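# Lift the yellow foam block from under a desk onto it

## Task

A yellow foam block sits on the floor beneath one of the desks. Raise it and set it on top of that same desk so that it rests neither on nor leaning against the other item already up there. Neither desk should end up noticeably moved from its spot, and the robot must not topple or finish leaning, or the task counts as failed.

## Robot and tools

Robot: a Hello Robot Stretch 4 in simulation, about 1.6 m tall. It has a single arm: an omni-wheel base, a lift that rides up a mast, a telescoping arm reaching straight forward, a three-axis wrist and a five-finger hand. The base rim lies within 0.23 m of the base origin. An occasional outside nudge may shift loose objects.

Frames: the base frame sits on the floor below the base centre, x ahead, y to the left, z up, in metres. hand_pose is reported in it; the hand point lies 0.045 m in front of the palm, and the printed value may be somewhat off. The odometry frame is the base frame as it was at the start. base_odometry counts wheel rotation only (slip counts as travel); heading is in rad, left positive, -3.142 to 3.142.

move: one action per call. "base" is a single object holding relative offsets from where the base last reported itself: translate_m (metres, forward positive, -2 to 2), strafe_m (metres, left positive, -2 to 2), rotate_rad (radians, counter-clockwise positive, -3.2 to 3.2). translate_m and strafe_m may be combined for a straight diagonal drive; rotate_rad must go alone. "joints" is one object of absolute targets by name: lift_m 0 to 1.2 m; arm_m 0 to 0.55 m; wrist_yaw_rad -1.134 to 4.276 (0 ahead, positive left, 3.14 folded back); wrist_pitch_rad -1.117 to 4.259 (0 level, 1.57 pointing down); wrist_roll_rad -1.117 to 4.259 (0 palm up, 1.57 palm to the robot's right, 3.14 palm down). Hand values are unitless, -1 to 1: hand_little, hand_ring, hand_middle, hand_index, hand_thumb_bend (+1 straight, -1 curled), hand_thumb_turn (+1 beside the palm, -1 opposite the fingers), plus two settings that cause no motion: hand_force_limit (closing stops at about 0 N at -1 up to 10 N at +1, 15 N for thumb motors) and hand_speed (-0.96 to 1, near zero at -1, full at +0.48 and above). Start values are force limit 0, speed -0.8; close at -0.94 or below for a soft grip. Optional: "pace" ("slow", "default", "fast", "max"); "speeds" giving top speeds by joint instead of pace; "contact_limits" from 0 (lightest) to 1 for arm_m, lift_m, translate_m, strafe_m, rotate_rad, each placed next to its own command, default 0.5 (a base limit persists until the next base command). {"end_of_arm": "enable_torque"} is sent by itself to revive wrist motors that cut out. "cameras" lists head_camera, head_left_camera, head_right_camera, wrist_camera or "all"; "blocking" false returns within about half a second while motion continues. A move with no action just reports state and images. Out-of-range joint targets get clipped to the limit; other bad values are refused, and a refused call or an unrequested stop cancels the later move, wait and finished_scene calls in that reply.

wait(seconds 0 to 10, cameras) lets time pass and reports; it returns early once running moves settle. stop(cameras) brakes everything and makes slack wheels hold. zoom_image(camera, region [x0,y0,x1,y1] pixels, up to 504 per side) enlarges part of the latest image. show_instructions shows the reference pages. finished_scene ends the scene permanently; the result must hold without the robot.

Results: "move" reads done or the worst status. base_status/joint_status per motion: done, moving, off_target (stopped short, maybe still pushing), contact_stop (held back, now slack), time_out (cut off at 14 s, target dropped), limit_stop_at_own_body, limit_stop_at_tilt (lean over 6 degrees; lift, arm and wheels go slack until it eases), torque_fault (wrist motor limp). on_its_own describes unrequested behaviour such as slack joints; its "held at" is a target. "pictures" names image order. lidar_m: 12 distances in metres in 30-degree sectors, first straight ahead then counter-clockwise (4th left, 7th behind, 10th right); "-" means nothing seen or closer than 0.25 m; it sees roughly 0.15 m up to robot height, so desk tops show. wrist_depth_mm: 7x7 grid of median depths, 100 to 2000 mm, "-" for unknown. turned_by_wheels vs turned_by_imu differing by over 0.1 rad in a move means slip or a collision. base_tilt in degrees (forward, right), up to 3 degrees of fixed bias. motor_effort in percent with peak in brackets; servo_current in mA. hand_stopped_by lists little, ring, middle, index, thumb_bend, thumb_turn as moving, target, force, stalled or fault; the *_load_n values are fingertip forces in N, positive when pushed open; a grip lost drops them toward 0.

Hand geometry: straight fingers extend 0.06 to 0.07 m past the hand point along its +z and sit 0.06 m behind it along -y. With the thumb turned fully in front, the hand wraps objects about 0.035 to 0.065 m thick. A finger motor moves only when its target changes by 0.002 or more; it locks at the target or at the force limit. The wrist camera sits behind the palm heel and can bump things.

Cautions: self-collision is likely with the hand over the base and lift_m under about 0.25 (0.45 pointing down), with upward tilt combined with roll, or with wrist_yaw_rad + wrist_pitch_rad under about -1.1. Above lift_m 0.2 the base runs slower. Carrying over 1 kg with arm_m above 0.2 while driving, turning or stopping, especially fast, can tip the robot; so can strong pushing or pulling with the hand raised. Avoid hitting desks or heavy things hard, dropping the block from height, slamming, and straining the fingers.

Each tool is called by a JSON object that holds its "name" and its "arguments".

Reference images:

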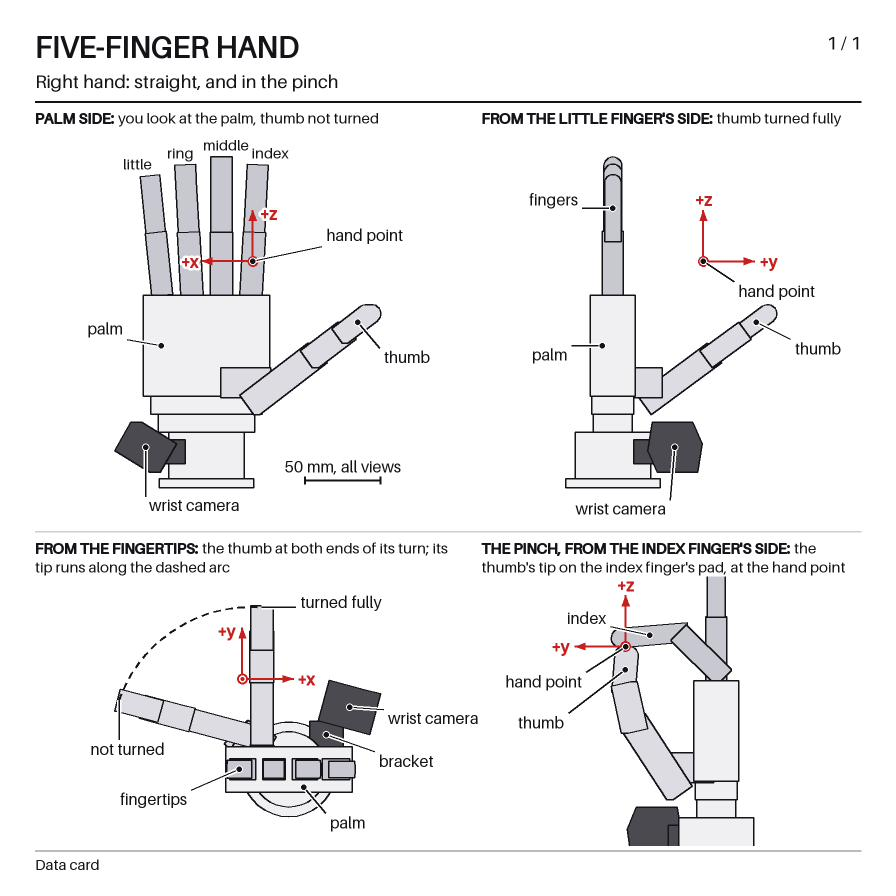

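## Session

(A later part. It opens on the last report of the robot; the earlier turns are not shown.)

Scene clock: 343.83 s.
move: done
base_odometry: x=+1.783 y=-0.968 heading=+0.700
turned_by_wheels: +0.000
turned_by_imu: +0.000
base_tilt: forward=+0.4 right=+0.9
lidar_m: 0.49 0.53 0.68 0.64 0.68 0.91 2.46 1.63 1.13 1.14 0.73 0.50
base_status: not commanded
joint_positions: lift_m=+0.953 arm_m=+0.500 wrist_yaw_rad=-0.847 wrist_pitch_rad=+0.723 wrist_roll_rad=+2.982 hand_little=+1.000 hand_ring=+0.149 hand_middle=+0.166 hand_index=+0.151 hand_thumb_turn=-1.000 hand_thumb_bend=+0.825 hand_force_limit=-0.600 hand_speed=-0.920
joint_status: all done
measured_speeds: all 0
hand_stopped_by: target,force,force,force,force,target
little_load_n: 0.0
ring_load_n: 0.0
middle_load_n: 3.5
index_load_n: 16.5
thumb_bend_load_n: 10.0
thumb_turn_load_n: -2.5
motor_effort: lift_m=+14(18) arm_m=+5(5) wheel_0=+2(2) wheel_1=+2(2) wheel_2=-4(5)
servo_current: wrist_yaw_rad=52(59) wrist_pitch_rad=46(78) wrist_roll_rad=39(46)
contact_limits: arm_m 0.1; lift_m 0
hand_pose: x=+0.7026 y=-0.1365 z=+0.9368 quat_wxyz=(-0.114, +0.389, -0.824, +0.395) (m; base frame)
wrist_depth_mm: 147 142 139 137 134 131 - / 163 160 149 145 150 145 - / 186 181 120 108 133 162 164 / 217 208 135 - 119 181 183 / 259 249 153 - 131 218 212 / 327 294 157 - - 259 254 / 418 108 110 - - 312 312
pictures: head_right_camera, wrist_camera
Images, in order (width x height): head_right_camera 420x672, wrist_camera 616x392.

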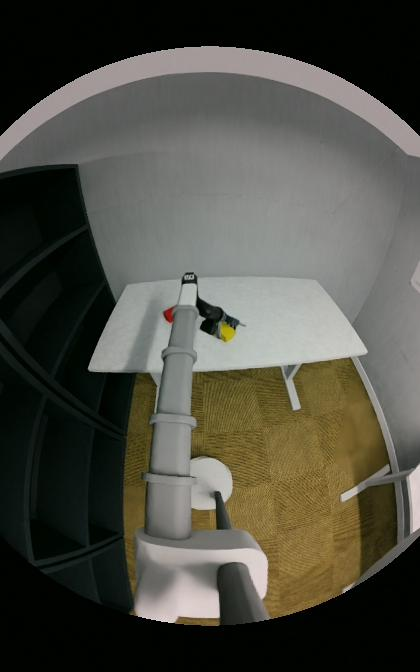

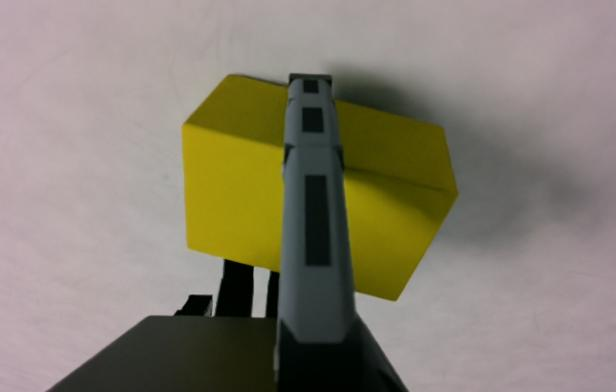

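{"name": "move", "arguments": {"joints": {"lift_m": 0.96, "wrist_roll_rad": 2.88}, "pace": "slow"}}

{"name": "move", "arguments": {"joints": {"lift_m": 0.95}, "pace": "slow", "contact_limits": {"lift_m": 0.0}, "cameras": ["wrist_camera"]}}

Scene clock: 350.67 s.
move: done
base_odometry: x=+1.783 y=-0.968 heading=+0.700
turned_by_wheels: +0.000
turned_by_imu: +0.000
base_tilt: forward=+0.5 right=+0.8
lidar_m: 0.50 0.54 0.70 0.65 0.67 0.89 2.43 1.64 1.15 1.12 0.74 0.51
base_status: not commanded
joint_positions: lift_m=+0.960 arm_m=+0.500 wrist_yaw_rad=-0.847 wrist_pitch_rad=+0.723 wrist_roll_rad=+2.883 hand_little=+1.000 hand_ring=+0.149 hand_middle=+0.166 hand_index=+0.151 hand_thumb_turn=-1.000 hand_thumb_bend=+0.825 hand_force_limit=-0.600 hand_speed=-0.920
joint_status: all done
measured_speeds: all 0
hand_stopped_by: target,force,force,force,force,target
little_load_n: 0.0
ring_load_n: 0.0
middle_load_n: 4.0
index_load_n: 16.5
thumb_bend_load_n: 9.5
thumb_turn_load_n: -2.5
motor_effort: lift_m=+23(24) arm_m=+5(5) wheel_0=+2(2) wheel_1=+2(2) wheel_2=-4(5)
servo_current: wrist_yaw_rad=52(59) wrist_pitch_rad=65(65) wrist_roll_rad=33(52)
contact_limits: arm_m 0.1
hand_pose: x=+0.6970 y=-0.1400 z=+0.9417 quat_wxyz=(-0.095, +0.430, -0.804, +0.400) (m; base frame)
wrist_depth_mm: 163 153 149 142 138 133 - / 179 173 159 149 152 146 - / 208 196 120 108 133 162 161 / 245 229 135 - 119 181 179 / 291 272 152 - 131 215 206 / 368 327 156 - - 252 240 / 488 108 110 - - 298 283
pictures: none

Scene clock: 351.40 s.
move: done
base_odometry: x=+1.783 y=-0.968 heading=+0.700
turned_by_wheels: +0.000
turned_by_imu: +0.000
base_tilt: forward=+0.4 right=+0.8
lidar_m: 0.49 0.54 0.71 0.65 0.68 0.90 2.45 1.65 1.15 1.14 0.76 0.52
base_status: not commanded
joint_positions: lift_m=+0.951 arm_m=+0.500 wrist_yaw_rad=-0.847 wrist_pitch_rad=+0.722 wrist_roll_rad=+2.883 hand_little=+1.000 hand_ring=+0.149 hand_middle=+0.166 hand_index=+0.151 hand_thumb_turn=-1.000 hand_thumb_bend=+0.825 hand_force_limit=-0.600 hand_speed=-0.920
joint_status: all done
measured_speeds: translate_m=+0.000 strafe_m=+0.000 rotate_rad=+0.000 lift_m=+0.000 arm_m=+0.000 wrist_yaw_rad=+0.000 wrist_pitch_rad=-0.003 wrist_roll_rad=+0.000
hand_stopped_by: target,force,force,force,force,target
little_load_n: -0.5
ring_load_n: 0.0
middle_load_n: 1.0
index_load_n: 16.0
thumb_bend_load_n: 10.5
thumb_turn_load_n: -2.5
motor_effort: lift_m=+12(24) arm_m=+5(5) wheel_0=+2(3) wheel_1=+2(2) wheel_2=-3(5)
servo_current: wrist_yaw_rad=52(59) wrist_pitch_rad=52(52) wrist_roll_rad=39(46)
contact_limits: arm_m 0.1; lift_m 0
hand_pose: x=+0.6972 y=-0.1402 z=+0.9329 quat_wxyz=(-0.095, +0.430, -0.803, +0.401) (m; base frame)
wrist_depth_mm: 155 147 142 137 132 127 - / 172 167 150 144 147 139 137 / 202 191 120 108 135 155 152 / 235 220 135 - 120 173 171 / 282 265 152 - 131 206 198 / 366 317 157 - - 244 230 / 488 108 110 - - 289 276
pictures: wrist_camera
Images, in order (width x height): wrist_camera 616x392.

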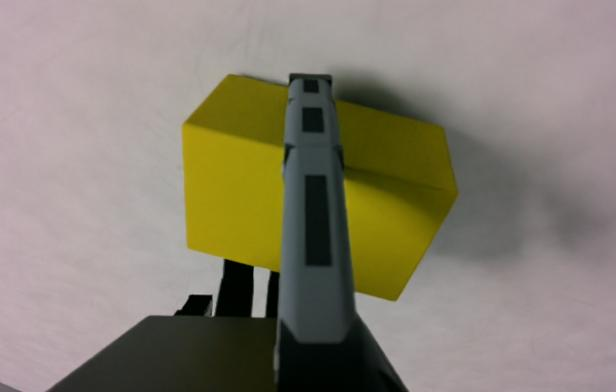

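{"name": "move", "arguments": {"joints": {"hand_speed": -0.85, "hand_thumb_bend": 1.0, "hand_index": 0.5, "hand_middle": 0.45, "hand_ring": 0.5}, "cameras": ["wrist_camera"]}}

Scene clock: 358.03 s.
move: done
base_odometry: x=+1.783 y=-0.968 heading=+0.700
turned_by_wheels: +0.000
turned_by_imu: -0.001
base_tilt: forward=+0.3 right=+0.9
lidar_m: 0.48 0.53 0.70 0.65 0.69 0.90 2.44 1.64 1.15 1.15 0.76 0.54
base_status: not commanded
joint_positions: lift_m=+0.951 arm_m=+0.500 wrist_yaw_rad=-0.847 wrist_pitch_rad=+0.721 wrist_roll_rad=+2.882 hand_little=+1.000 hand_ring=+0.500 hand_middle=+0.450 hand_index=+0.500 hand_thumb_turn=-1.000 hand_thumb_bend=+1.000 hand_force_limit=-0.600 hand_speed=-0.850
joint_status: all done
measured_speeds: all 0
hand_stopped_by: target,target,target,target,target,target
little_load_n: -0.5
ring_load_n: 0.0
middle_load_n: -1.5
index_load_n: 0.0
thumb_bend_load_n: 0.0
thumb_turn_load_n: 0.0
motor_effort: lift_m=+12(12) arm_m=+5(5) wheel_0=+3(3) wheel_1=+2(3) wheel_2=-3(4)
servo_current: wrist_yaw_rad=59(59) wrist_pitch_rad=39(65) wrist_roll_rad=39(46)
contact_limits: arm_m 0.1; lift_m 0
hand_pose: x=+0.6973 y=-0.1403 z=+0.9329 quat_wxyz=(-0.095, +0.430, -0.803, +0.401) (m; base frame)
wrist_depth_mm: 155 148 142 137 132 126 - / 172 167 152 117 145 139 136 / 200 190 135 127 136 155 152 / 236 220 145 - 124 174 172 / 283 266 186 - 141 206 198 / 362 317 158 - - 243 231 / 488 108 110 - - 291 273
pictures: wrist_camera
Images, in order (width x height): wrist_camera 616x392.

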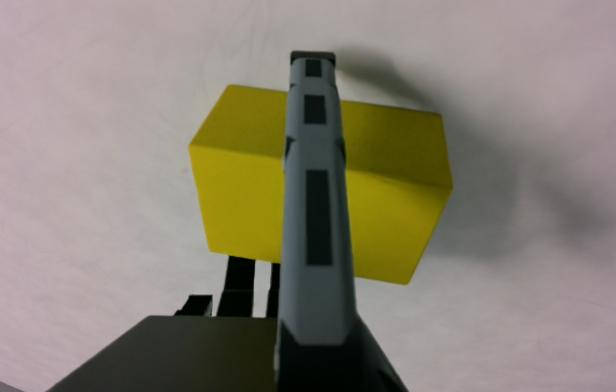

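{"name": "move", "arguments": {"joints": {"lift_m": 0.962, "hand_index": 0.9, "hand_middle": 0.9, "hand_ring": 0.9}, "pace": "slow"}}

{"name": "move", "arguments": {"joints": {"lift_m": 1.06}, "pace": "slow", "cameras": ["wrist_camera","head_camera", "head_right_camera"]}}

Scene clock: 363.60 s.
move: done
base_odometry: x=+1.783 y=-0.968 heading=+0.700
turned_by_wheels: +0.000
turned_by_imu: -0.001
base_tilt: forward=+0.4 right=+0.8
lidar_m: 0.49 0.53 0.71 0.65 0.67 0.90 2.42 1.65 1.16 1.14 0.73 0.52
base_status: not commanded
joint_positions: lift_m=+0.962 arm_m=+0.500 wrist_yaw_rad=-0.847 wrist_pitch_rad=+0.721 wrist_roll_rad=+2.882 hand_little=+1.000 hand_ring=+0.900 hand_middle=+0.900 hand_index=+0.900 hand_thumb_turn=-1.000 hand_thumb_bend=+1.000 hand_force_limit=-0.600 hand_speed=-0.850
joint_status: all done
measured_speeds: all 0
hand_stopped_by: target,target,target,target,target,target
little_load_n: 0.0
ring_load_n: -0.5
middle_load_n: 0.0
index_load_n: 0.0
thumb_bend_load_n: 0.0
thumb_turn_load_n: 0.0
motor_effort: lift_m=+23(28) arm_m=+5(5) wheel_0=+2(3) wheel_1=+2(2) wheel_2=-4(4)
servo_current: wrist_yaw_rad=46(59) wrist_pitch_rad=46(72) wrist_roll_rad=39(46)
contact_limits: arm_m 0.1
hand_pose: x=+0.6973 y=-0.1403 z=+0.9440 quat_wxyz=(-0.095, +0.430, -0.803, +0.401) (m; base frame)
wrist_depth_mm: 166 156 150 145 140 135 - / 183 176 163 117 154 149 144 / 211 199 140 133 138 164 163 / 247 231 156 147 135 188 180 / 296 277 262 - 163 216 210 / 375 330 171 - - 255 243 / 496 108 110 - - 304 293
pictures: none

Scene clock: 365.30 s.
move: done
base_odometry: x=+1.783 y=-0.968 heading=+0.700
turned_by_wheels: +0.000
turned_by_imu: +0.000
base_tilt: forward=+0.3 right=+0.7
lidar_m: 0.49 0.53 0.70 0.66 0.70 0.90 2.45 1.64 1.15 1.15 0.75 0.53
base_status: not commanded
joint_positions: lift_m=+1.060 arm_m=+0.500 wrist_yaw_rad=-0.847 wrist_pitch_rad=+0.721 wrist_roll_rad=+2.882 hand_little=+1.000 hand_ring=+0.900 hand_middle=+0.900 hand_index=+0.900 hand_thumb_turn=-1.000 hand_thumb_bend=+1.000 hand_force_limit=-0.600 hand_speed=-0.850
joint_status: all done
measured_speeds: all 0
hand_stopped_by: target,target,target,target,target,target
little_load_n: 0.0
ring_load_n: 0.0
middle_load_n: 0.0
index_load_n: 0.0
thumb_bend_load_n: 0.0
thumb_turn_load_n: 0.0
motor_effort: lift_m=+23(29) arm_m=+5(5) wheel_0=+2(2) wheel_1=+2(2) wheel_2=-3(4)
servo_current: wrist_yaw_rad=52(65) wrist_pitch_rad=46(59) wrist_roll_rad=39(52)
contact_limits: arm_m 0.1
hand_pose: x=+0.6973 y=-0.1403 z=+1.0420 quat_wxyz=(-0.095, +0.430, -0.803, +0.401) (m; base frame)
wrist_depth_mm: 272 260 249 213 221 224 220 / 303 290 279 117 213 246 236 / 347 332 317 298 278 276 270 / 410 387 364 349 320 309 300 / 500 462 430 - - 357 342 / 627 549 180 - - 415 399 / - 108 110 - - 496 473
pictures: head_camera, head_right_camera, wrist_camera
Images, in order (width x height): head_camera 420x560, head_right_camera 420x672, wrist_camera 616x392.

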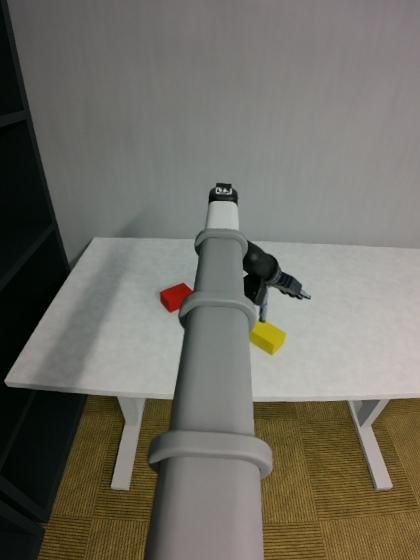

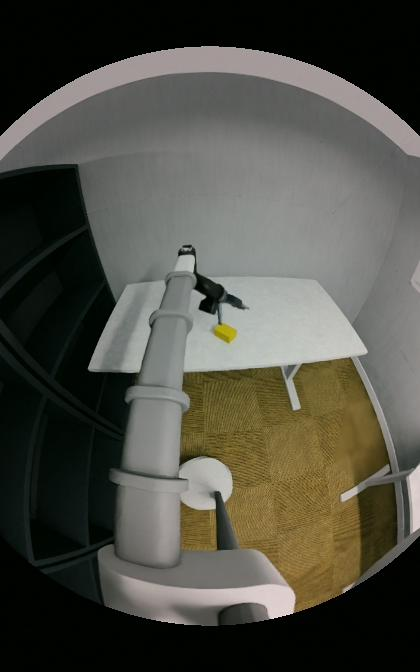

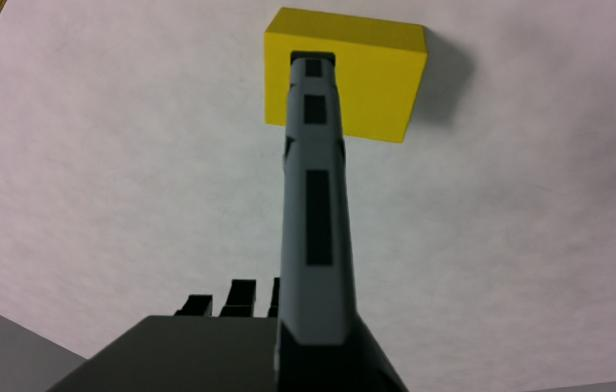

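{"name": "finished_scene", "arguments": {}}

The scene is finished: the task was done.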